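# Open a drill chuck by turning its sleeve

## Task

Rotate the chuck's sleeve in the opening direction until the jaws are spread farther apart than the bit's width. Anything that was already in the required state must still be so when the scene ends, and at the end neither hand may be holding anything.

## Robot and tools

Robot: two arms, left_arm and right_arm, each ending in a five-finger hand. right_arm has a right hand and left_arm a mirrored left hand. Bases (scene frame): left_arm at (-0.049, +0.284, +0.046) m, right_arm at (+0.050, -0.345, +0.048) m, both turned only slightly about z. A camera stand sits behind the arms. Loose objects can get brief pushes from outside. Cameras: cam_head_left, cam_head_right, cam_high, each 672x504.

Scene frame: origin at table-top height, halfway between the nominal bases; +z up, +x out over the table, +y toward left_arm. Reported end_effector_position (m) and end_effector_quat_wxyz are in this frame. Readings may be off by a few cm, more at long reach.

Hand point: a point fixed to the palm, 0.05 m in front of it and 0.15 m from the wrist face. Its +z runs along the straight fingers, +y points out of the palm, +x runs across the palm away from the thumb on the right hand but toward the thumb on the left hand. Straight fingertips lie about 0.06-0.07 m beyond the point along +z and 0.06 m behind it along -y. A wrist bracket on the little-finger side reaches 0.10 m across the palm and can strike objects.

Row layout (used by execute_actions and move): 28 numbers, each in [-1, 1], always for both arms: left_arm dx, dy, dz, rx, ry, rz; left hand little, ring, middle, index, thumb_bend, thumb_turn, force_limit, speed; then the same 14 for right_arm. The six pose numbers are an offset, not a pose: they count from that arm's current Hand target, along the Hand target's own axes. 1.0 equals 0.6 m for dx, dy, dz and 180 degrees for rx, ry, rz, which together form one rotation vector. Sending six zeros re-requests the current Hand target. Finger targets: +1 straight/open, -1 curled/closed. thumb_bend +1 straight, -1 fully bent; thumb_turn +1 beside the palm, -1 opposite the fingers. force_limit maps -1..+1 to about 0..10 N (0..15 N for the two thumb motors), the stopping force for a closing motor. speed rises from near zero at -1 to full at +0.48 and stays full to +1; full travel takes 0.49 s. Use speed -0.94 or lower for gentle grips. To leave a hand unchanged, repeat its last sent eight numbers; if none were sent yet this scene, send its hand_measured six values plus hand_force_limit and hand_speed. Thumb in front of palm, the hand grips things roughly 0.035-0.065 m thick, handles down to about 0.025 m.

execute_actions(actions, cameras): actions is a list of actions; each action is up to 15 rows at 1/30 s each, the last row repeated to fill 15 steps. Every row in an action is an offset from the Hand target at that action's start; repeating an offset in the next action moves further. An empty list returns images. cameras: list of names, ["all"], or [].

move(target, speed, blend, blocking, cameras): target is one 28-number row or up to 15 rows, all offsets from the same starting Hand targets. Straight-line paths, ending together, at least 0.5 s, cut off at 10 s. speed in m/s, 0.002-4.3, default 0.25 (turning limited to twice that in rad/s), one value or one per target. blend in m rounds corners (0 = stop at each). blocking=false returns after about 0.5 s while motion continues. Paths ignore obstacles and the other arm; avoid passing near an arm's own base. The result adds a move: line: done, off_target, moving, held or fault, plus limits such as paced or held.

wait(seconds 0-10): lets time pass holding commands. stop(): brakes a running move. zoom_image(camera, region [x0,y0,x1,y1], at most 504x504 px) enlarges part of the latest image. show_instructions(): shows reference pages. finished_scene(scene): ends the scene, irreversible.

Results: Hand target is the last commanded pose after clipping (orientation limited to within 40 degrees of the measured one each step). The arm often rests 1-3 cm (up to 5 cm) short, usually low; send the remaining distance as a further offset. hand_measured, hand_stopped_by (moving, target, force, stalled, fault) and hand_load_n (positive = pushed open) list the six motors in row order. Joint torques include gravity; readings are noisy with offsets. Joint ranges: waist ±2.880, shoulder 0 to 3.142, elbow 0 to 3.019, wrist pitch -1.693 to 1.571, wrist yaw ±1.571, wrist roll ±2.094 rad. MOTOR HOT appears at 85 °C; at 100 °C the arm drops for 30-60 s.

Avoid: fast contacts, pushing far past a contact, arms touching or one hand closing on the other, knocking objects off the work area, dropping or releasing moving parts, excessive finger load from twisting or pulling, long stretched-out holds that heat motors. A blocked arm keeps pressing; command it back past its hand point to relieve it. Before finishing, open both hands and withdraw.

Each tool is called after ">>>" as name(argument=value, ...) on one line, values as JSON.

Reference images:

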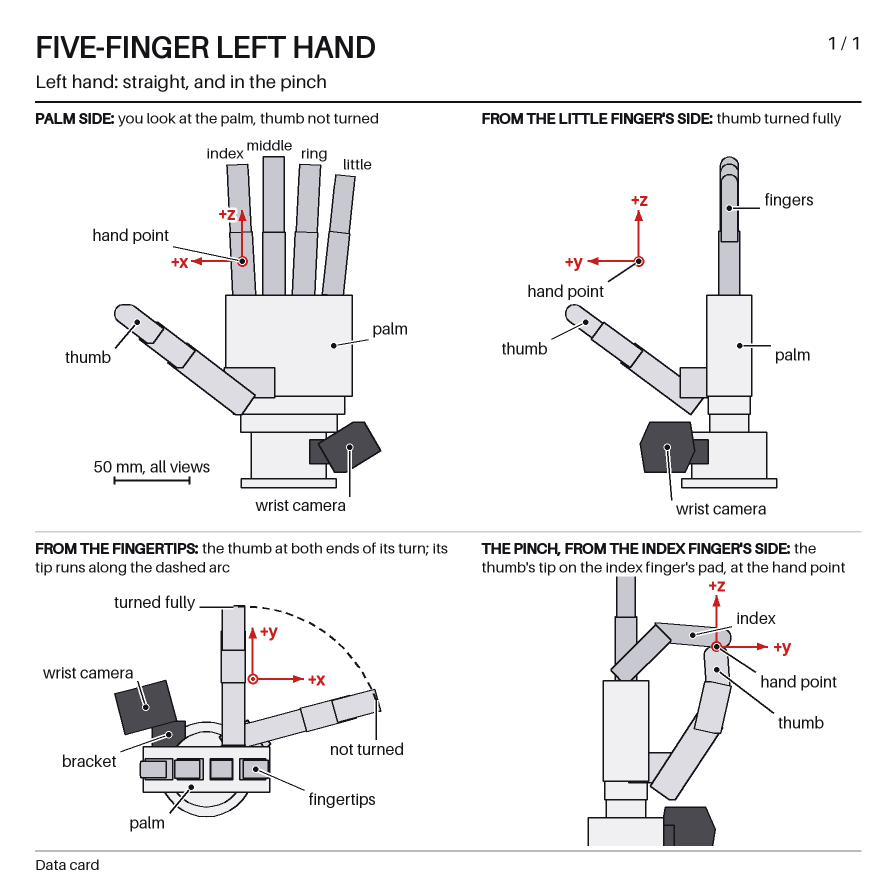

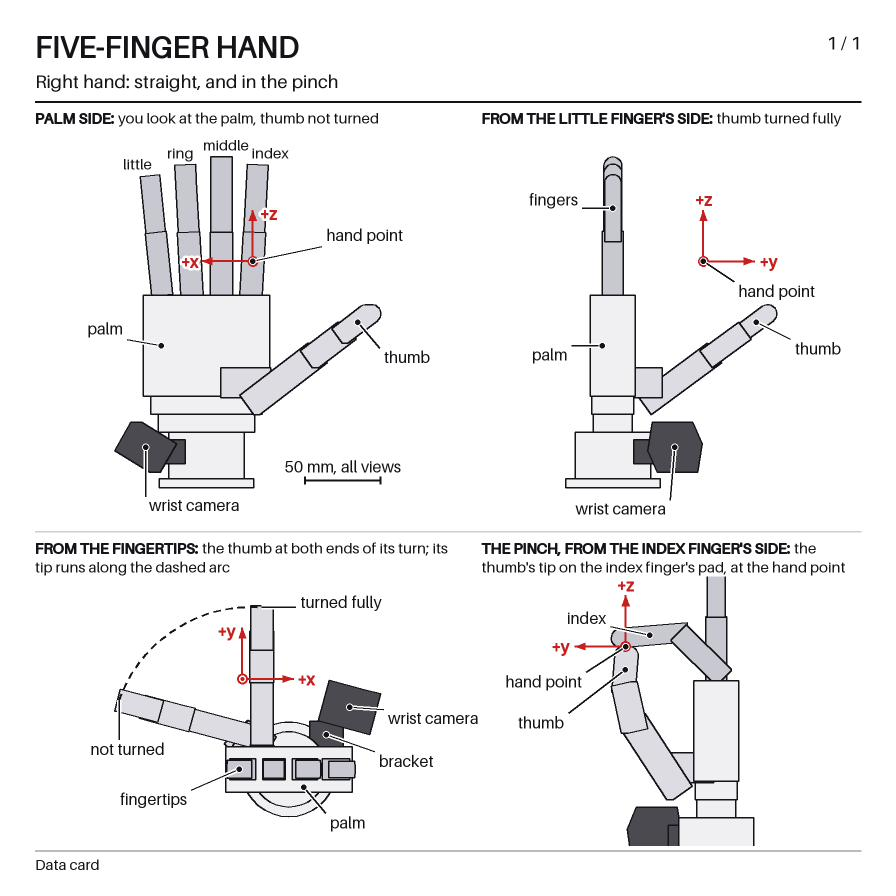

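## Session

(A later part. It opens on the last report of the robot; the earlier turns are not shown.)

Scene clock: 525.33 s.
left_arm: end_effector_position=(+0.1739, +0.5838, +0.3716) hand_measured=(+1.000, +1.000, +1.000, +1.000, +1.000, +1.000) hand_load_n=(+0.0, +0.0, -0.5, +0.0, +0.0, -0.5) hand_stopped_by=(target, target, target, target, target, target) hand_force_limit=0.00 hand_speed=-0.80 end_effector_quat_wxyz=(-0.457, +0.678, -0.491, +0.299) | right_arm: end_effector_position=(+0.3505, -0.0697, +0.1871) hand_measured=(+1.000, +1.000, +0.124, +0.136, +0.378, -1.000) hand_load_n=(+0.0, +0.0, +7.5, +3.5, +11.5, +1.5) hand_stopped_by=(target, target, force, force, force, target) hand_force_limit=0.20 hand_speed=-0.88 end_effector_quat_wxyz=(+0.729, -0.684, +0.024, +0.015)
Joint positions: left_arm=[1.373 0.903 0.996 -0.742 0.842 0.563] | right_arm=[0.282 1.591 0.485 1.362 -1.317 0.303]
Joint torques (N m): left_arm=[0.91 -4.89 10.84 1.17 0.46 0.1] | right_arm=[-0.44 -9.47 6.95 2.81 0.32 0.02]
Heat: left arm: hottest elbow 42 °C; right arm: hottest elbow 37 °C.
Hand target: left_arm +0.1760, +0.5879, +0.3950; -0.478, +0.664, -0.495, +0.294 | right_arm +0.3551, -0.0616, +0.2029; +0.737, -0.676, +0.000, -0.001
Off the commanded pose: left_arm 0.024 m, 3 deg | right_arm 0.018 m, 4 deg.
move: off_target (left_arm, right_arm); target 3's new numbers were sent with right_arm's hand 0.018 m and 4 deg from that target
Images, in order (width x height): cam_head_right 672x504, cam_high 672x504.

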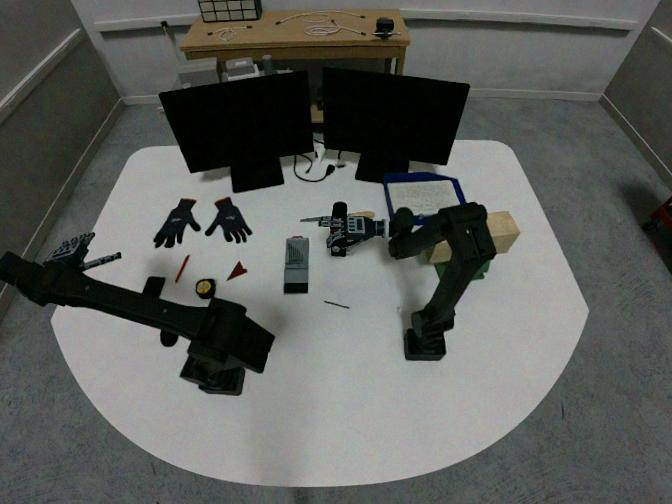

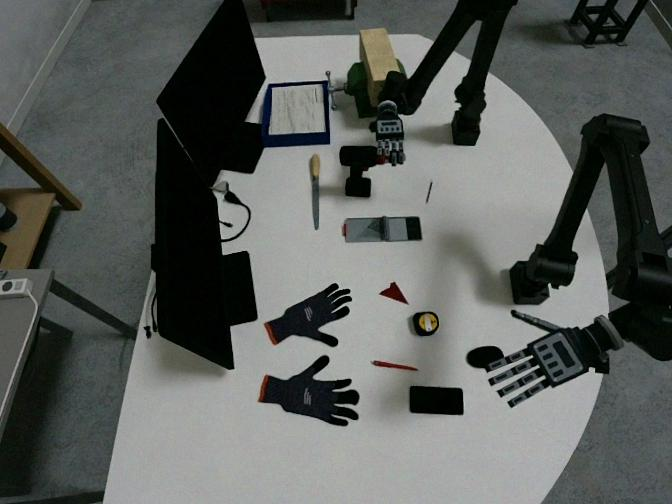

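>>> move(target=[[0,0,0,0,0,0,1,1,1,1,1,1,0,-0.8,0.0067,-0.003,0.0037,-0.0833,0,0,1,1,0.12,0.12,0.32,-1,0.2,-0.88],[0,0,0,0,0,0,1,1,1,1,1,1,0,-0.8,0.025,-0.016,0.0098,-0.1667,0,0,1,1,0.12,0.12,0.32,-1,0.2,-0.88],[0,0,0,0,0,0,1,1,1,1,1,1,0,-0.8,0.0233,-0.0322,0.0145,-0.3333,0,0,1,1,0.12,0.12,0.32,-1,0.2,-0.88],[0,0,0,0,0,0,1,1,1,1,1,1,0,-0.8,0.0117,-0.0288,0.0143,-0.5278,0,0,1,1,0.12,0.12,0.32,-1,0.2,-0.88],[0,0,0,0,0,0,1,1,1,1,1,1,0,-0.8,0.0067,-0.0228,0.0053,-0.6278,0,0,1,1,0.12,0.12,0.32,-1,0.2,-0.88]], speed=0.13, blend=[0.005,0.005,0.005,0.005,0], cameras=["cam_high","cam_head_right"])

>>> zoom_image(camera="cam_high", region=[340, 110, 420, 210])

>>> zoom_image(camera="cam_head_right", region=[310, 210, 370, 270])

Scene clock: 541.33 s.
left_arm: end_effector_position=(+0.1739, +0.5838, +0.3716) hand_measured=(+1.000, +1.000, +1.000, +1.000, +1.000, +1.000) hand_load_n=(+0.0, +0.0, +0.0, -0.5, +0.0, -0.5) hand_stopped_by=(target, target, target, target, target, target) hand_force_limit=0.00 hand_speed=-0.80 end_effector_quat_wxyz=(-0.457, +0.678, -0.491, +0.299) | right_arm: end_effector_position=(+0.3465, -0.0739, +0.1893) hand_measured=(+1.000, +1.000, +0.126, +0.136, +0.378, -1.000) hand_load_n=(+0.0, +0.0, +11.5, +3.5, +9.5, -2.5) hand_stopped_by=(target, target, force, force, force, target) hand_force_limit=0.20 hand_speed=-0.88 end_effector_quat_wxyz=(+0.166, +0.986, +0.000, -0.024)
Joint positions: left_arm=[1.373 0.903 0.996 -0.742 0.842 0.563] | right_arm=[0.914 1.792 1.497 -1.563 0.179 -0.681]
Joint torques (N m): left_arm=[0.91 -4.84 10.86 1.24 0.46 0.1] | right_arm=[-0.5 -14.45 15.24 -1.78 0.74 0.08]
Heat: left arm: hottest elbow 42 °C; right arm: hottest elbow 38 °C.
Hand target: left_arm +0.1760, +0.5879, +0.3950; -0.478, +0.664, -0.495, +0.294 | right_arm +0.3591, -0.0596, +0.2168; +0.157, +0.988, -0.001, +0.000
Off the commanded pose: left_arm 0.024 m, 3 deg | right_arm 0.033 m, 3 deg.
move: off_target (left_arm, right_arm)
Images, in order (width x height): cam_head_right 672x504, cam_high 672x504.

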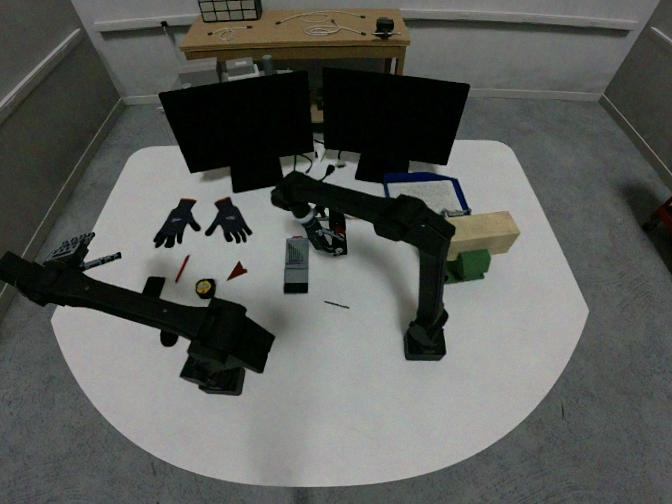

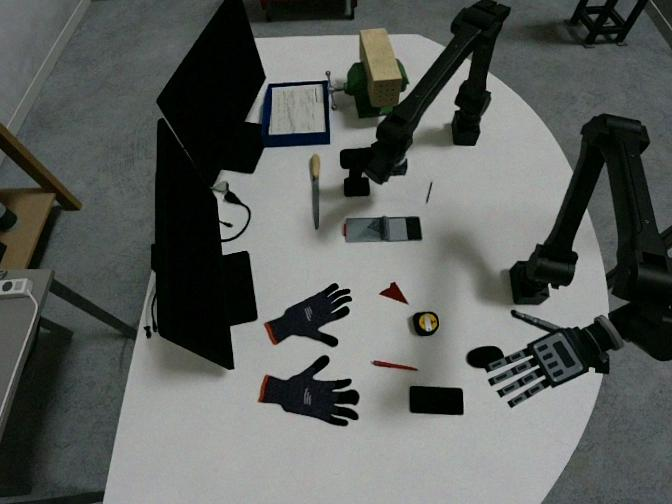

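Scaled by 5.040 from the camera's 672x504 image, which has a finer 960x720 frame.

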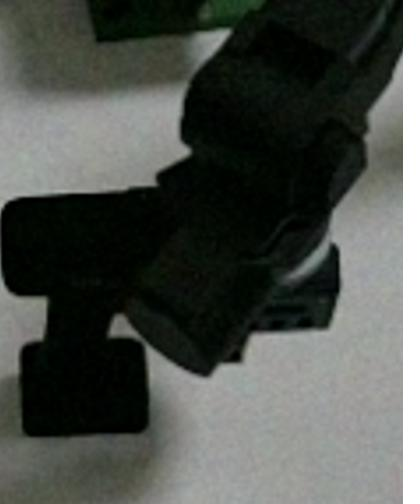

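Scaled by 8.400 from the camera's 672x504 image, which has a finer 960x720 frame.

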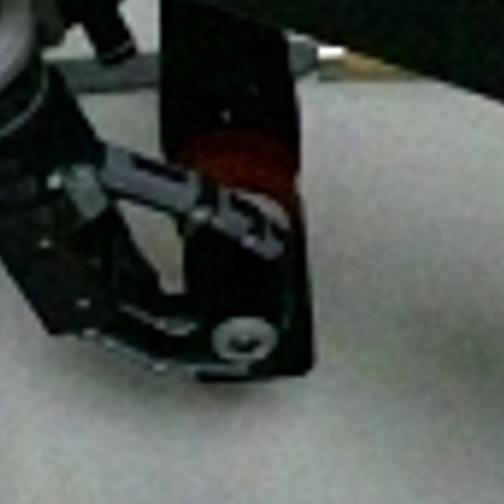

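>>> move(target=[[0,0,0,0,0,0,1,1,1,1,1,1,0,-0.8,0,0,0,0,0,0,1,1,0.35,0.35,0.5,-1,-0.2,-0.88],[0,0,0,0,0,0,1,1,1,1,1,1,0,-0.8,0,0,0,0,0,0,1,1,1,1,1,-1,-0.2,0],[0,0,0,0,0,0,1,1,1,1,1,1,0,-0.8,0,0.0412,-0.1268,0,0,0,1,1,1,1,1,-1,-0.2,0],[0,0,0,0,0,0,1,1,1,1,1,1,0,-0.8,-0.0167,0.084,-0.0832,0.6278,0,0,1,1,1,1,1,-1,-0.2,0]], speed=[0.1,0.1,0.2,0.45], blend=[0,0,0.02,0], cameras=["all"])

>>> zoom_image(camera="cam_high", region=[340, 110, 420, 210])

>>> zoom_image(camera="cam_head_right", region=[328, 235, 352, 259])

>>> zoom_image(camera="cam_head_left", region=[325, 235, 349, 259])

>>> zoom_image(camera="cam_high", region=[396, 144, 420, 168])

Scene clock: 557.40 s.
left_arm: end_effector_position=(+0.1739, +0.5838, +0.3716) hand_measured=(+1.000, +1.000, +1.000, +1.000, +1.000, +1.000) hand_load_n=(+0.0, +0.0, +0.0, +0.0, +0.0, -0.5) hand_stopped_by=(target, target, target, target, target, target) hand_force_limit=0.00 hand_speed=-0.80 end_effector_quat_wxyz=(-0.457, +0.678, -0.491, +0.299) | right_arm: end_effector_position=(+0.3384, -0.0864, +0.2775) hand_measured=(+1.000, +1.000, +1.000, +1.000, +1.000, -1.000) hand_load_n=(+0.0, +0.0, +0.0, -0.5, +0.0, +0.0) hand_stopped_by=(target, target, target, target, target, target) hand_force_limit=-0.20 hand_speed=0.00 end_effector_quat_wxyz=(+0.730, -0.684, -0.002, +0.016)
Joint positions: left_arm=[1.373 0.903 0.996 -0.742 0.842 0.563] | right_arm=[0.24 1.302 0.535 1.144 -1.394 0.391]
Joint torques (N m): left_arm=[0.91 -4.89 10.84 1.21 0.47 0.1] | right_arm=[-2.96 -5.6 7.92 2.32 0.41 0.06]
Heat: left arm: hottest elbow 42 °C; right arm: hottest elbow 38 °C.
Hand target: left_arm +0.1760, +0.5879, +0.3950; -0.478, +0.664, -0.495, +0.294 | right_arm +0.3490, -0.0920, +0.2799; +0.737, -0.676, +0.000, -0.001
Off the commanded pose: left_arm 0.024 m, 3 deg | right_arm 0.012 m, 2 deg.
move: off_target (left_arm, right_arm); target 2's new numbers were sent with right_arm's hand 0.024 m and 2 deg from that target

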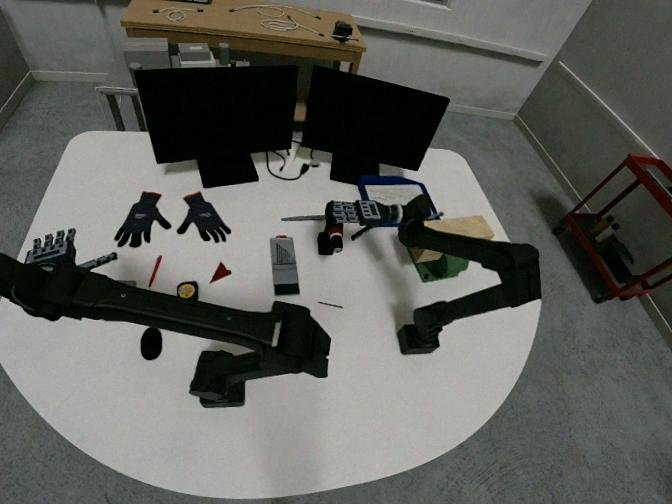

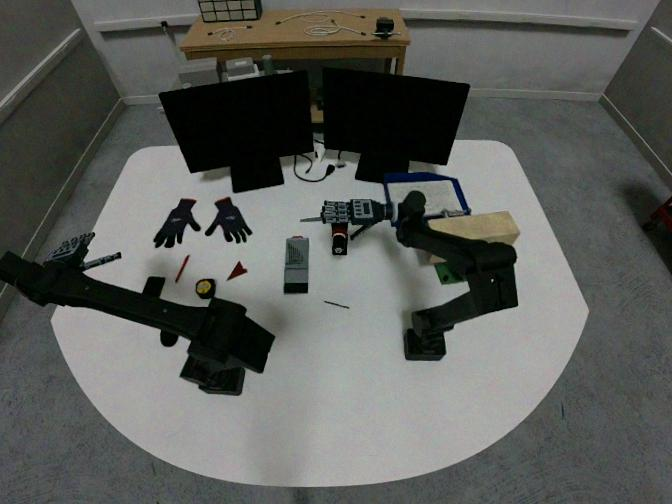

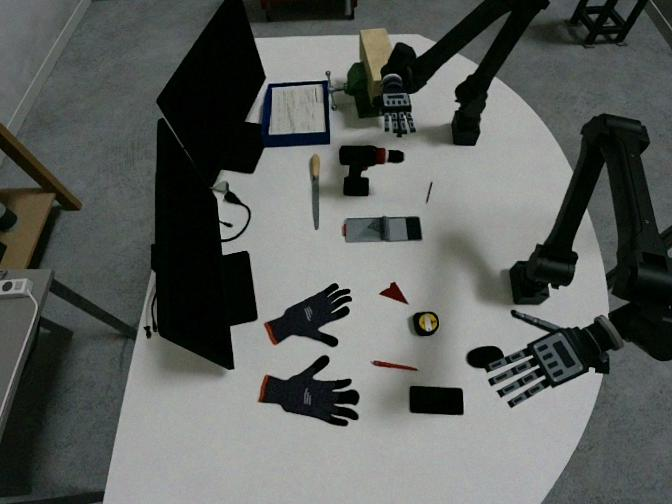

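Scaled by 5.040 from the camera's 672x504 image, which has a finer 960x720 frame.

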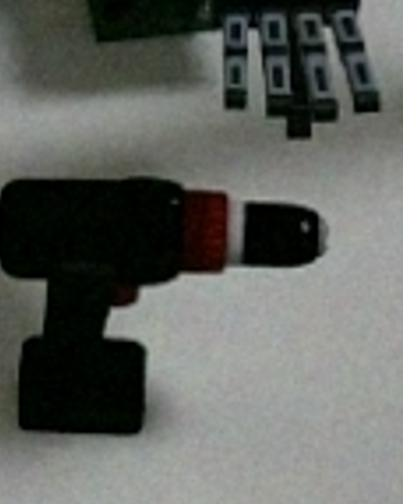

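Scaled by 21.000 from the camera's 672x504 image, which has a finer 960x720 frame.

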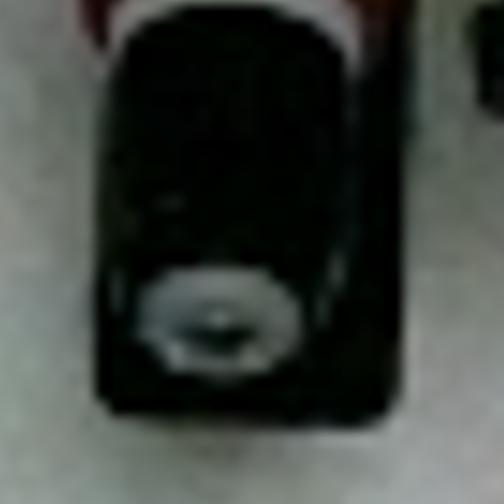

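Scaled by 21.000 from the camera's 672x504 image, which has a finer 960x720 frame.

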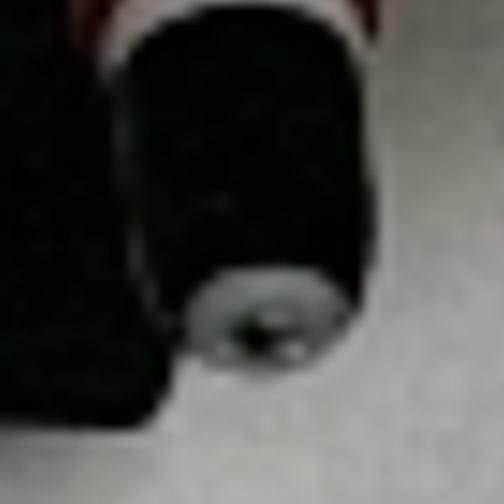

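Scaled by 21.000 from the camera's 672x504 image, which has a finer 960x720 frame.

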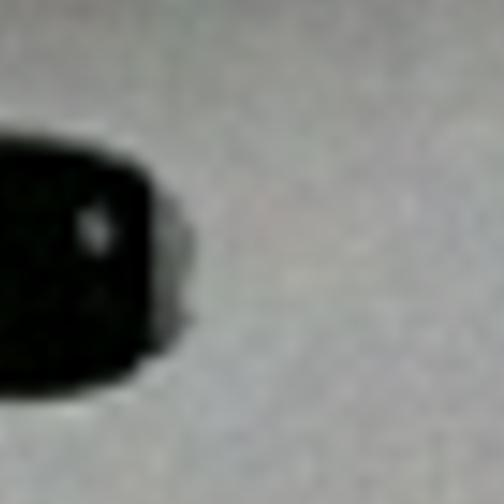

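>>> move(target=[[0,0,0,0,0,0,1,1,1,1,1,1,0,-0.8,0.0133,0.113,0.0103,0,0,0,1,1,1,1,1,-1,-0.2,0],[0,0,0,0,0,0,1,1,1,1,1,1,0,-0.8,0.0133,0.1322,0.0378,0,0,0,1,1,0.4,0.4,0.5,-1,0.2,-0.4],[0,0,0,0,0,0,1,1,1,1,1,1,0,-0.8,0.0133,0.1322,0.0378,0,0,0,1,1,0.12,0.12,0.32,-1,0.2,-0.88]], speed=[0.12,0.08,0.08], blend=[0.01,0,0], cameras=["cam_high","cam_head_right"])

>>> zoom_image(camera="cam_head_right", region=[310, 210, 370, 270])

Scene clock: 571.37 s.
left_arm: end_effector_position=(+0.1739, +0.5838, +0.3716) hand_measured=(+1.000, +1.000, +1.000, +1.000, +1.000, +1.000) hand_load_n=(+0.0, +0.0, +0.0, +0.0, +0.0, -0.5) hand_stopped_by=(target, target, target, target, target, target) hand_force_limit=0.00 hand_speed=-0.80 end_effector_quat_wxyz=(-0.457, +0.678, -0.491, +0.299) | right_arm: end_effector_position=(+0.3533, -0.0706, +0.1877) hand_measured=(+1.000, +1.000, +0.124, +0.136, +0.378, -1.000) hand_load_n=(+0.0, +0.0, +9.0, +3.0, +12.0, +0.5) hand_stopped_by=(target, target, force, force, force, target) hand_force_limit=0.20 hand_speed=-0.88 end_effector_quat_wxyz=(+0.729, -0.684, +0.024, +0.013)
Joint positions: left_arm=[1.373 0.903 0.996 -0.742 0.842 0.563] | right_arm=[0.277 1.596 0.491 1.368 -1.32 0.308]
Joint torques (N m): left_arm=[0.97 -4.89 10.85 1.2 0.47 0.1] | right_arm=[-0.03 -9.29 6.84 2.73 0.34 0.04]
Heat: left arm: hottest elbow 42 °C; right arm: hottest elbow 37 °C.
Hand target: left_arm +0.1760, +0.5879, +0.3950; -0.478, +0.664, -0.495, +0.294 | right_arm +0.3571, -0.0627, +0.2029; +0.737, -0.676, +0.000, -0.001
Off the commanded pose: left_arm 0.024 m, 3 deg | right_arm 0.018 m, 3 deg.
move: off_target (left_arm, right_arm); target 3's new numbers were sent with right_arm's hand 0.017 m and 3 deg from that target
Images, in order (width x height): cam_head_right 672x504, cam_high 672x504.

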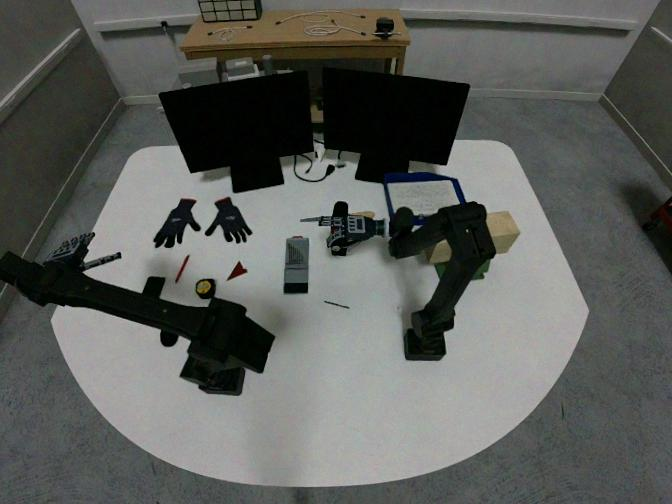

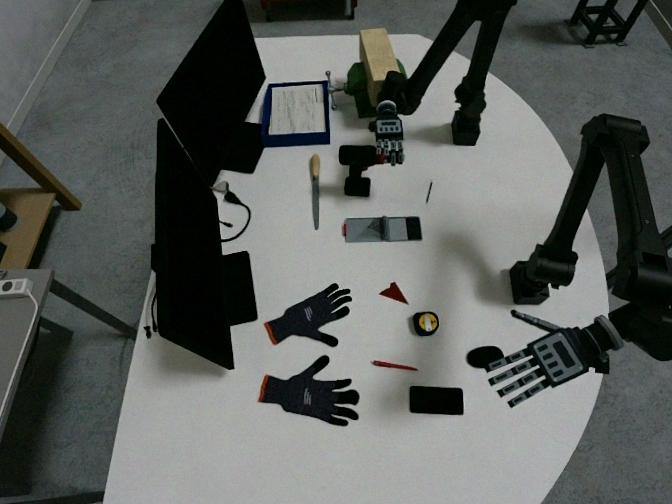

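Scaled by 8.400 from the camera's 672x504 image, which has a finer 960x720 frame.

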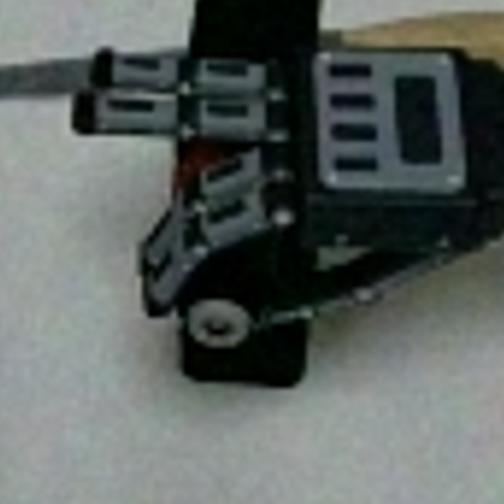

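>>> move(target=[[0,0,0,0,0,0,1,1,1,1,1,1,0,-0.8,0.0067,-0.003,0.0037,-0.0833,0,0,1,1,0.12,0.12,0.32,-1,0.2,-0.88],[0,0,0,0,0,0,1,1,1,1,1,1,0,-0.8,0.025,-0.016,0.0098,-0.1667,0,0,1,1,0.12,0.12,0.32,-1,0.2,-0.88],[0,0,0,0,0,0,1,1,1,1,1,1,0,-0.8,0.0233,-0.0322,0.0145,-0.3333,0,0,1,1,0.12,0.12,0.32,-1,0.2,-0.88],[0,0,0,0,0,0,1,1,1,1,1,1,0,-0.8,0.0117,-0.0288,0.0143,-0.5278,0,0,1,1,0.12,0.12,0.32,-1,0.2,-0.88],[0,0,0,0,0,0,1,1,1,1,1,1,0,-0.8,0.0067,-0.0228,0.0053,-0.6278,0,0,1,1,0.12,0.12,0.32,-1,0.2,-0.88]], speed=0.13, blend=[0.005,0.005,0.005,0.005,0], cameras=["cam_high","cam_head_right"])

>>> zoom_image(camera="cam_head_right", region=[310, 210, 370, 270])

Scene clock: 588.07 s.
left_arm: end_effector_position=(+0.1739, +0.5838, +0.3716) hand_measured=(+1.000, +1.000, +1.000, +1.000, +1.000, +1.000) hand_load_n=(+0.0, +0.0, +0.0, +0.0, +0.0, +0.0) hand_stopped_by=(target, target, target, target, target, target) hand_force_limit=0.00 hand_speed=-0.80 end_effector_quat_wxyz=(-0.457, +0.678, -0.491, +0.299) | right_arm: end_effector_position=(+0.3472, -0.0751, +0.1895) hand_measured=(+1.000, +1.000, +0.124, +0.136, +0.378, -1.000) hand_load_n=(+0.0, +0.0, +13.0, +2.5, +10.5, -1.5) hand_stopped_by=(target, target, force, force, force, target) hand_force_limit=0.20 hand_speed=-0.88 end_effector_quat_wxyz=(+0.167, +0.986, -0.001, -0.024)
Joint positions: left_arm=[1.373 0.903 0.996 -0.742 0.842 0.563] | right_arm=[0.911 1.792 1.497 -1.565 0.179 -0.683]
Joint torques (N m): left_arm=[0.91 -4.84 10.85 1.24 0.46 0.09] | right_arm=[-0.32 -14.27 15.32 -1.7 0.75 0.05]
Heat: left arm: hottest elbow 42 °C; right arm: hottest elbow 38 °C.
Hand target: left_arm +0.1760, +0.5879, +0.3950; -0.478, +0.664, -0.495, +0.294 | right_arm +0.3611, -0.0607, +0.2168; +0.157, +0.988, -0.001, +0.000
Off the commanded pose: left_arm 0.024 m, 3 deg | right_arm 0.034 m, 3 deg.
move: off_target (left_arm, right_arm)
Images, in order (width x height): cam_head_right 672x504, cam_high 672x504.

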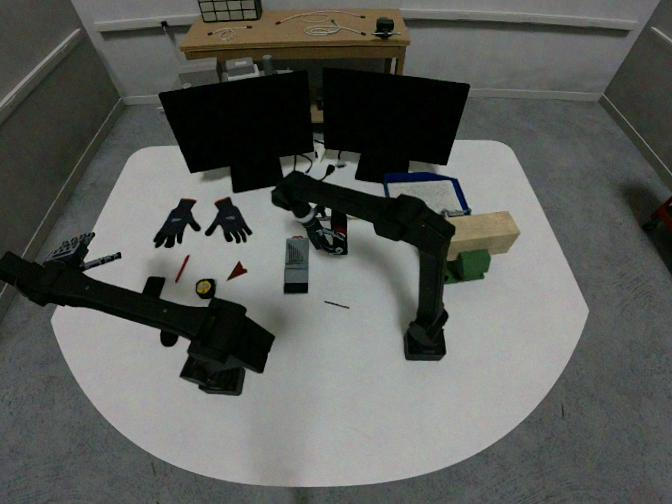

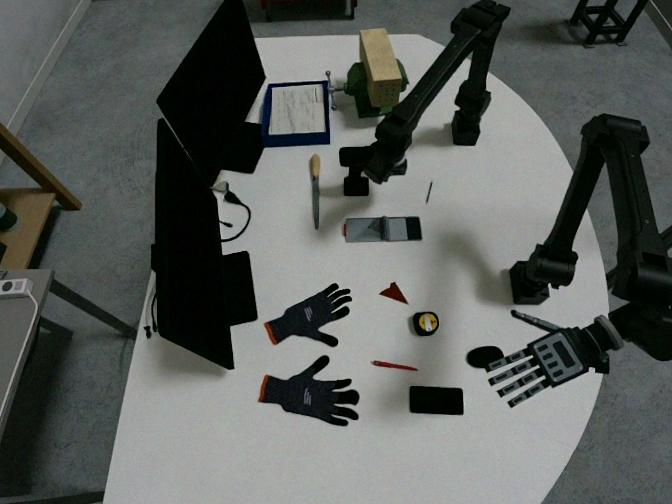

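Scaled by 8.400 from the camera's 672x504 image, which has a finer 960x720 frame.

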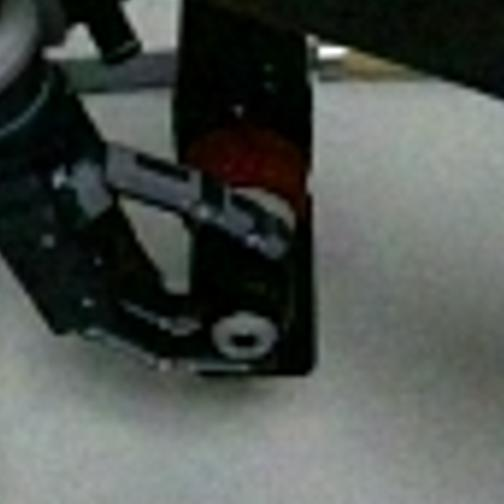

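>>> move(target=[[0,0,0,0,0,0,1,1,1,1,1,1,0,-0.8,0,0,0,0,0,0,1,1,0.35,0.35,0.5,-1,-0.2,-0.88],[0,0,0,0,0,0,1,1,1,1,1,1,0,-0.8,0,0,0,0,0,0,1,1,1,1,1,-1,-0.2,0],[0,0,0,0,0,0,1,1,1,1,1,1,0,-0.8,0,0.0412,-0.1268,0,0,0,1,1,1,1,1,-1,-0.2,0],[0,0,0,0,0,0,1,1,1,1,1,1,0,-0.8,-0.0167,0.084,-0.0832,0.6278,0,0,1,1,1,1,1,-1,-0.2,0]], speed=[0.1,0.1,0.2,0.45], blend=[0,0,0.02,0], cameras=["all"])

>>> zoom_image(camera="cam_head_right", region=[328, 235, 352, 259])

>>> zoom_image(camera="cam_head_left", region=[325, 235, 349, 259])

>>> zoom_image(camera="cam_high", region=[396, 144, 420, 168])

Scene clock: 602.77 s.
left_arm: end_effector_position=(+0.1739, +0.5838, +0.3716) hand_measured=(+1.000, +1.000, +1.000, +1.000, +1.000, +1.000) hand_load_n=(+0.0, -0.5, +0.0, +0.0, +0.0, +0.0) hand_stopped_by=(target, target, target, target, target, target) hand_force_limit=0.00 hand_speed=-0.80 end_effector_quat_wxyz=(-0.457, +0.678, -0.491, +0.299) | right_arm: end_effector_position=(+0.3409, -0.0875, +0.2775) hand_measured=(+1.000, +1.000, +1.000, +1.000, +1.000, -1.000) hand_load_n=(+0.0, +0.0, +0.0, +0.0, +0.0, +0.0) hand_stopped_by=(target, target, target, target, target, target) hand_force_limit=-0.20 hand_speed=0.00 end_effector_quat_wxyz=(+0.730, -0.684, -0.002, +0.015)
Joint positions: left_arm=[1.373 0.903 0.996 -0.742 0.842 0.563] | right_arm=[0.236 1.309 0.54 1.155 -1.397 0.399]
Joint torques (N m): left_arm=[1.03 -4.89 10.85 1.21 0.47 0.1] | right_arm=[-2.96 -5.48 7.84 2.39 0.47 0.06]
Heat: left arm: hottest elbow 42 °C; right arm: hottest elbow 38 °C.
Hand target: left_arm +0.1760, +0.5879, +0.3950; -0.478, +0.664, -0.495, +0.294 | right_arm +0.3509, -0.0931, +0.2799; +0.737, -0.676, +0.000, -0.001
Off the commanded pose: left_arm 0.024 m, 3 deg | right_arm 0.012 m, 2 deg.
move: off_target (left_arm, right_arm); target 2's new numbers were sent with right_arm's hand 0.024 m and 2 deg from that target

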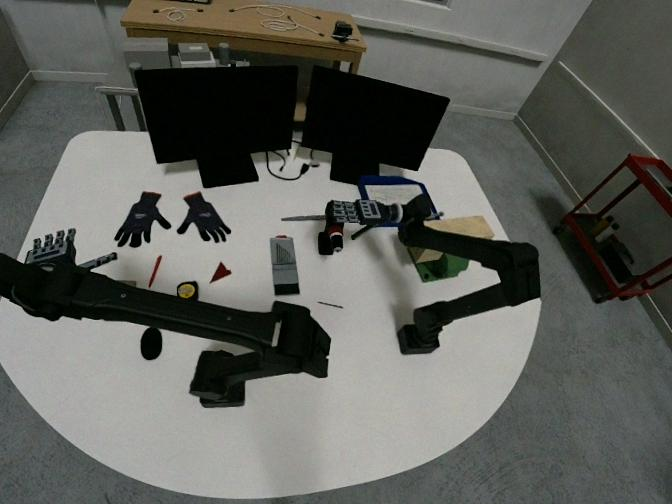

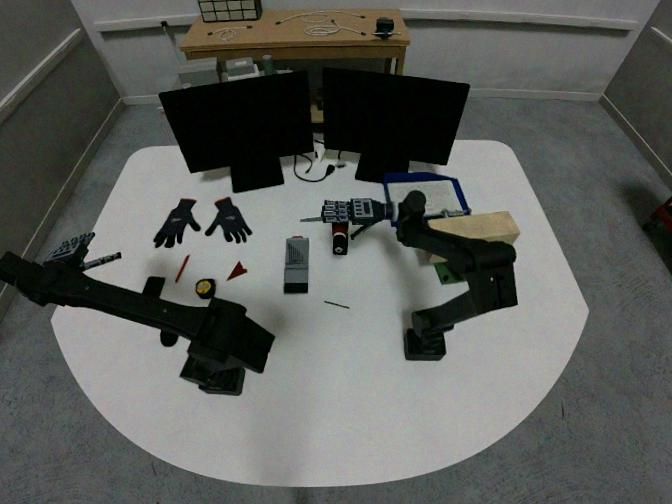

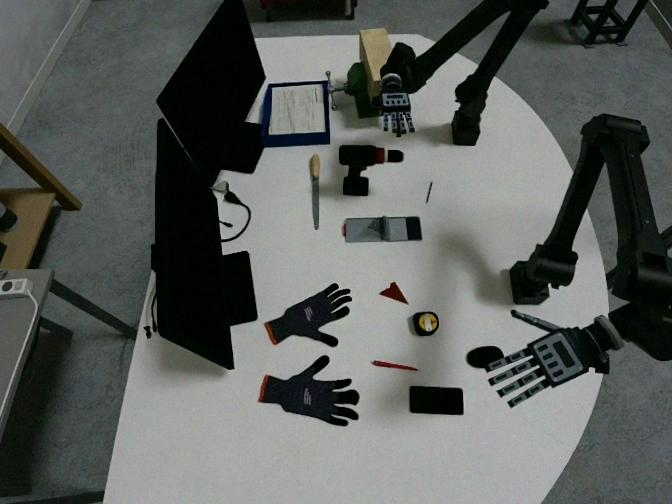

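Scaled by 21.000 from the camera's 672x504 image, which has a finer 960x720 frame.

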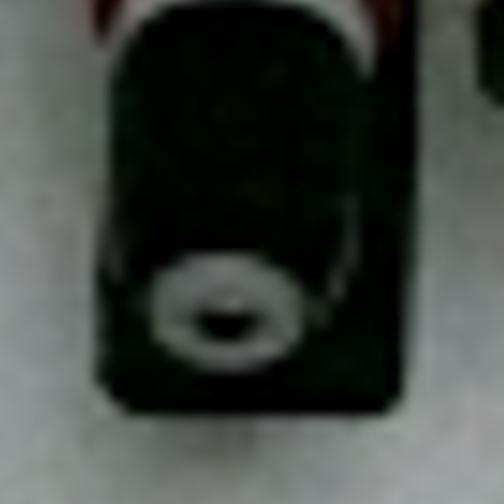

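Scaled by 21.000 from the camera's 672x504 image, which has a finer 960x720 frame.

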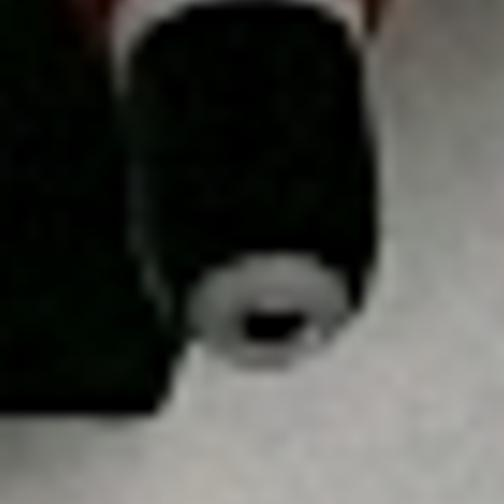

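Scaled by 21.000 from the camera's 672x504 image, which has a finer 960x720 frame.

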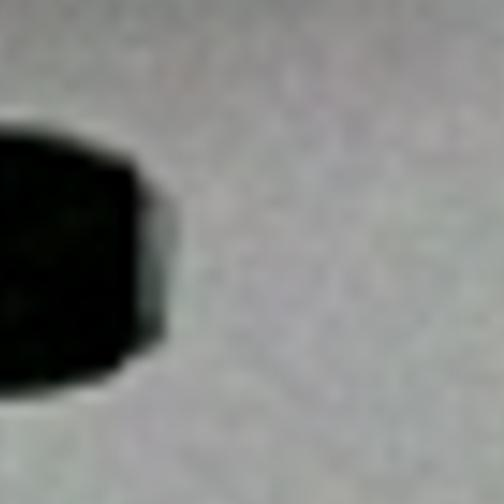

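>>> move(target=[[0,0,0,0,0,0,1,1,1,1,1,1,0,-0.8,0.0152,0.113,0.012,0,0,0,1,1,1,1,1,-1,-0.2,0],[0,0,0,0,0,0,1,1,1,1,1,1,0,-0.8,0.0152,0.1322,0.0393,0,0,0,1,1,0.4,0.4,0.5,-1,0.2,-0.4],[0,0,0,0,0,0,1,1,1,1,1,1,0,-0.8,0.0152,0.1322,0.0393,0,0,0,1,1,0.12,0.12,0.32,-1,0.2,-0.88]], speed=[0.12,0.08,0.08], blend=[0.01,0,0], cameras=["cam_head_right"])

>>> zoom_image(camera="cam_head_right", region=[310, 210, 370, 270])

Scene clock: 619.37 s.
left_arm: end_effector_position=(+0.1739, +0.5838, +0.3716) hand_measured=(+1.000, +1.000, +1.000, +1.000, +1.000, +1.000) hand_load_n=(+0.0, +0.0, +0.0, +0.0, +0.0, -0.5) hand_stopped_by=(target, target, target, target, target, target) hand_force_limit=0.00 hand_speed=-0.80 end_effector_quat_wxyz=(-0.457, +0.678, -0.491, +0.299) | right_arm: end_effector_position=(+0.3561, -0.0710, +0.1871) hand_measured=(+1.000, +1.000, +0.120, +0.124, +0.368, -1.000) hand_load_n=(+0.0, +0.0, +1.0, +6.0, +11.5, +0.5) hand_stopped_by=(target, target, target, force, force, target) hand_force_limit=0.20 hand_speed=-0.88 end_effector_quat_wxyz=(+0.729, -0.684, +0.025, +0.015)
Joint positions: left_arm=[1.373 0.903 0.996 -0.742 0.842 0.563] | right_arm=[0.274 1.604 0.499 1.368 -1.323 0.313]
Joint torques (N m): left_arm=[1.03 -4.89 10.84 1.22 0.46 0.1] | right_arm=[-0.5 -9.76 6.89 2.85 0.3 0.01]
Heat: left arm: hottest elbow 42 °C; right arm: hottest elbow 37 °C.
Hand target: left_arm +0.1760, +0.5879, +0.3950; -0.478, +0.664, -0.495, +0.294 | right_arm +0.3602, -0.0628, +0.2029; +0.737, -0.676, +0.000, -0.001
Off the commanded pose: left_arm 0.024 m, 3 deg | right_arm 0.018 m, 4 deg.
move: off_target (left_arm, right_arm); target 3's new numbers were sent with right_arm's hand 0.018 m and 4 deg from that target
Images, in order (width x height): cam_head_right 672x504.

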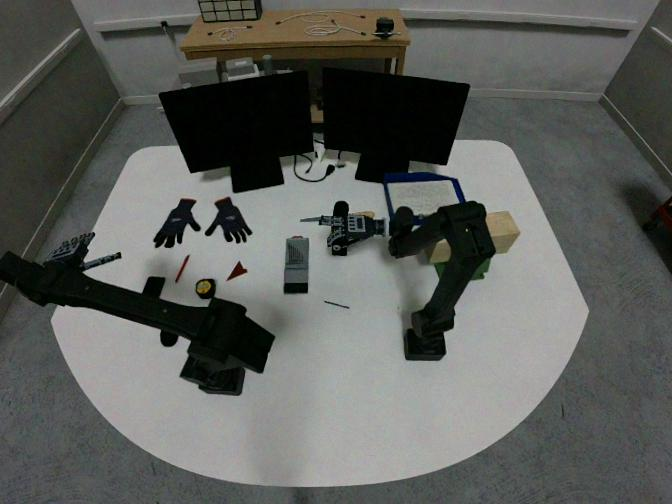

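Scaled by 8.400 from the camera's 672x504 image, which has a finer 960x720 frame.

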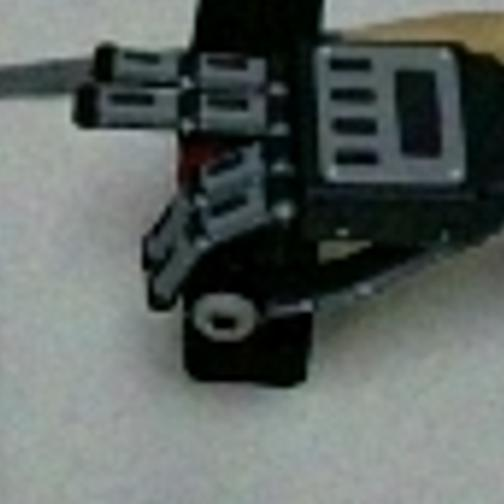

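>>> move(target=[[0,0,0,0,0,0,1,1,1,1,1,1,0,-0.8,0.0067,-0.003,0.0037,-0.0833,0,0,1,1,0.09,0.12,0.32,-1,0.2,-0.88],[0,0,0,0,0,0,1,1,1,1,1,1,0,-0.8,0.025,-0.016,0.0098,-0.1667,0,0,1,1,0.09,0.12,0.32,-1,0.2,-0.88],[0,0,0,0,0,0,1,1,1,1,1,1,0,-0.8,0.0233,-0.0322,0.0145,-0.3333,0,0,1,1,0.09,0.12,0.32,-1,0.2,-0.88],[0,0,0,0,0,0,1,1,1,1,1,1,0,-0.8,0.0117,-0.0288,0.0143,-0.5278,0,0,1,1,0.09,0.12,0.32,-1,0.2,-0.88],[0,0,0,0,0,0,1,1,1,1,1,1,0,-0.8,0.0067,-0.0228,0.0053,-0.6278,0,0,1,1,0.09,0.12,0.32,-1,0.2,-0.88]], speed=0.13, blend=[0.005,0.005,0.005,0.005,0], cameras=["cam_high","cam_head_right"])

>>> zoom_image(camera="cam_head_right", region=[310, 210, 370, 270])

Scene clock: 633.70 s.
left_arm: end_effector_position=(+0.1739, +0.5838, +0.3716) hand_measured=(+1.000, +1.000, +1.000, +1.000, +1.000, +1.000) hand_load_n=(+0.0, +0.0, +0.0, -0.5, +0.0, -0.5) hand_stopped_by=(target, target, target, target, target, target) hand_force_limit=0.00 hand_speed=-0.80 end_effector_quat_wxyz=(-0.457, +0.678, -0.491, +0.299) | right_arm: end_effector_position=(+0.3533, -0.0692, +0.1883) hand_measured=(+1.000, +1.000, +0.112, +0.124, +0.366, -1.000) hand_load_n=(+0.0, +0.0, +3.0, +5.5, +4.5, -2.5) hand_stopped_by=(target, target, force, force, force, target) hand_force_limit=0.20 hand_speed=-0.88 end_effector_quat_wxyz=(+0.160, +0.987, +0.015, -0.021)
Joint positions: left_arm=[1.373 0.903 0.996 -0.742 0.842 0.563] | right_arm=[0.914 1.8 1.511 -1.553 0.179 -0.714]
Joint torques (N m): left_arm=[1.03 -4.89 10.84 1.21 0.47 0.1] | right_arm=[-0.91 -14.56 14.8 -2.19 0.81 0.22]
Heat: left arm: hottest elbow 42 °C; right arm: hottest elbow 38 °C.
Hand target: left_arm +0.1760, +0.5879, +0.3950; -0.478, +0.664, -0.495, +0.294 | right_arm +0.3642, -0.0608, +0.2168; +0.157, +0.988, -0.001, +0.000
Off the commanded pose: left_arm 0.024 m, 3 deg | right_arm 0.032 m, 3 deg.
move: off_target (left_arm, right_arm); blend cut to 0 m at target 1
Images, in order (width x height): cam_head_right 672x504, cam_high 672x504.

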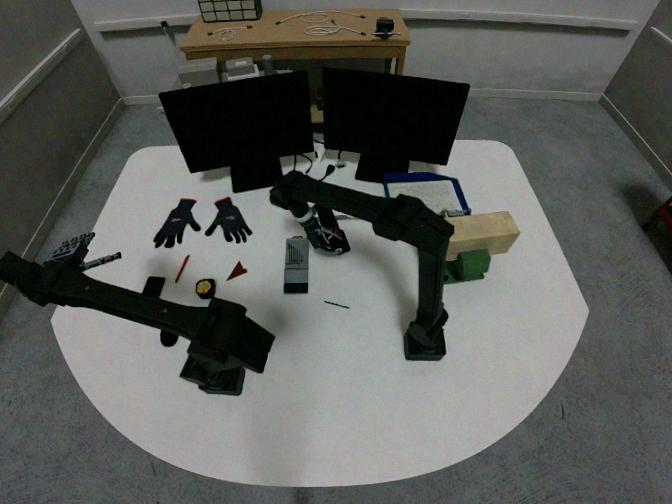

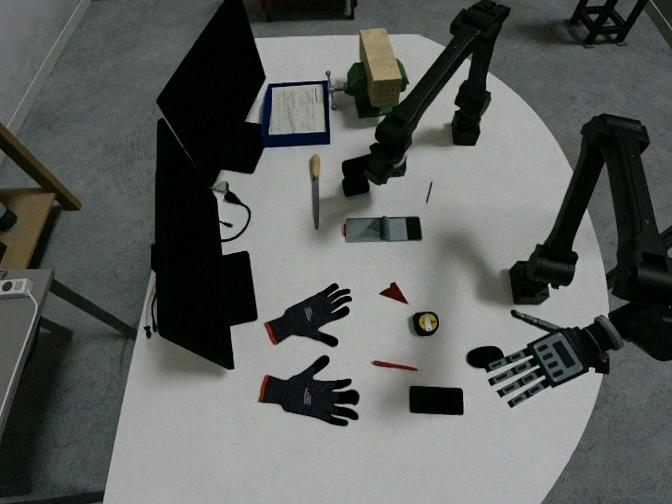

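Scaled by 8.400 from the camera's 672x504 image, which has a finer 960x720 frame.

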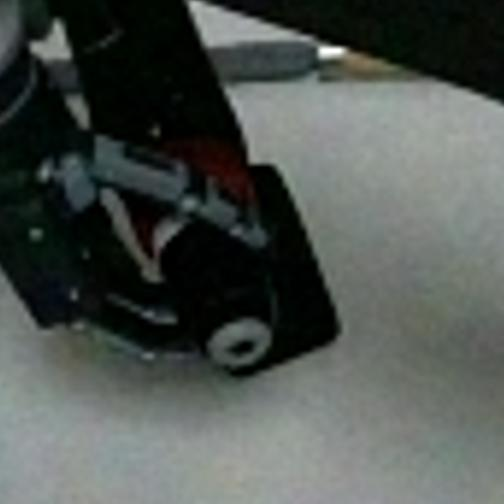

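>>> move(target=[0,0,0,0,0,0,1,1,1,1,1,1,0,-0.8,0,0,0,0.12,0,0,1,1,0.09,0.12,0.32,-1,0.2,-0.88], speed=0.1, cameras=["cam_high","cam_head_right"])

>>> zoom_image(camera="cam_head_right", region=[310, 190, 390, 270])

>>> zoom_image(camera="cam_high", region=[330, 110, 430, 210])

Scene clock: 641.03 s.
left_arm: end_effector_position=(+0.1739, +0.5838, +0.3716) hand_measured=(+1.000, +1.000, +1.000, +1.000, +1.000, +1.000) hand_load_n=(+0.0, +0.0, +0.0, +0.0, +0.0, -0.5) hand_stopped_by=(target, target, target, target, target, target) hand_force_limit=0.00 hand_speed=-0.80 end_effector_quat_wxyz=(-0.457, +0.678, -0.491, +0.299) | right_arm: end_effector_position=(+0.3550, -0.0634, +0.1876) hand_measured=(+1.000, +1.000, +0.112, +0.124, +0.366, -1.000) hand_load_n=(+0.0, +0.0, +0.0, +5.5, +2.5, +1.0) hand_stopped_by=(target, target, force, force, force, target) hand_force_limit=0.20 hand_speed=-0.88 end_effector_quat_wxyz=(-0.003, +1.000, -0.008, -0.029)
Joint positions: left_arm=[1.373 0.903 0.996 -0.742 0.842 0.563] | right_arm=[0.826 1.651 1.394 -1.352 -0.045 -0.781]
Joint torques (N m): left_arm=[0.91 -4.84 10.85 1.22 0.47 0.11] | right_arm=[-2.49 -17.03 10.84 0.7 -0.06 -0.22]
Heat: left arm: hottest elbow 42 °C; right arm: hottest elbow 39 °C.
Hand target: left_arm +0.1760, +0.5879, +0.3950; -0.478, +0.664, -0.495, +0.294 | right_arm +0.3642, -0.0608, +0.2168; -0.031, +1.000, -0.001, +0.000
Off the commanded pose: left_arm 0.024 m, 3 deg | right_arm 0.031 m, 5 deg.
move: off_target (left_arm, right_arm)
Images, in order (width x height): cam_head_right 672x504, cam_high 672x504.

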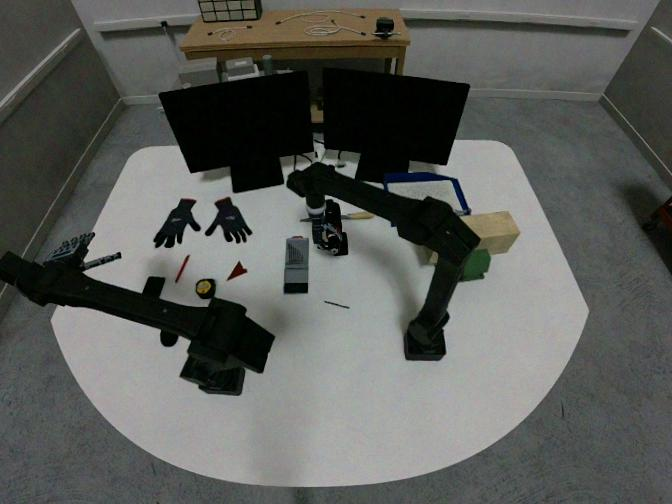

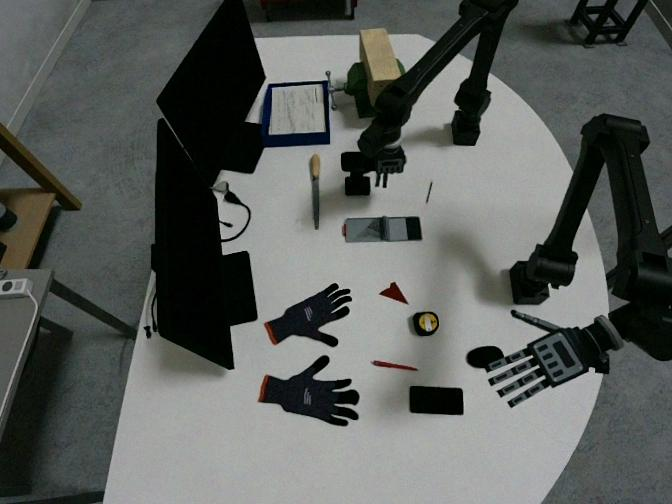

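Scaled by 6.300 from the camera's 672x504 image, which has a finer 960x720 frame.

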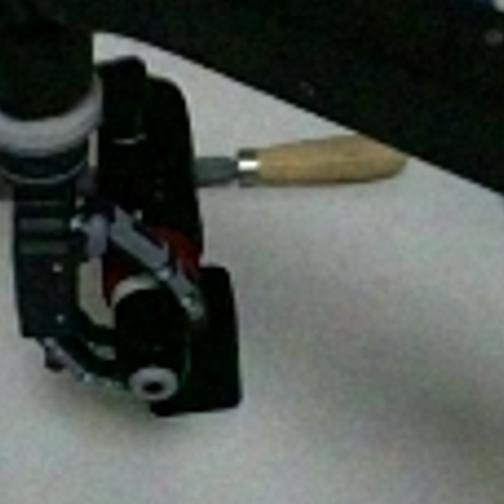

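Scaled by 5.040 from the camera's 672x504 image, which has a finer 960x720 frame.

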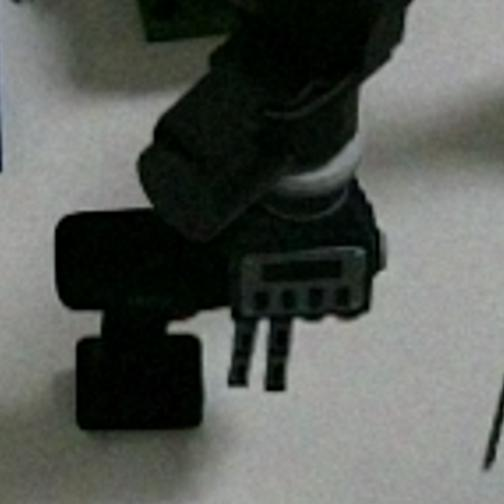

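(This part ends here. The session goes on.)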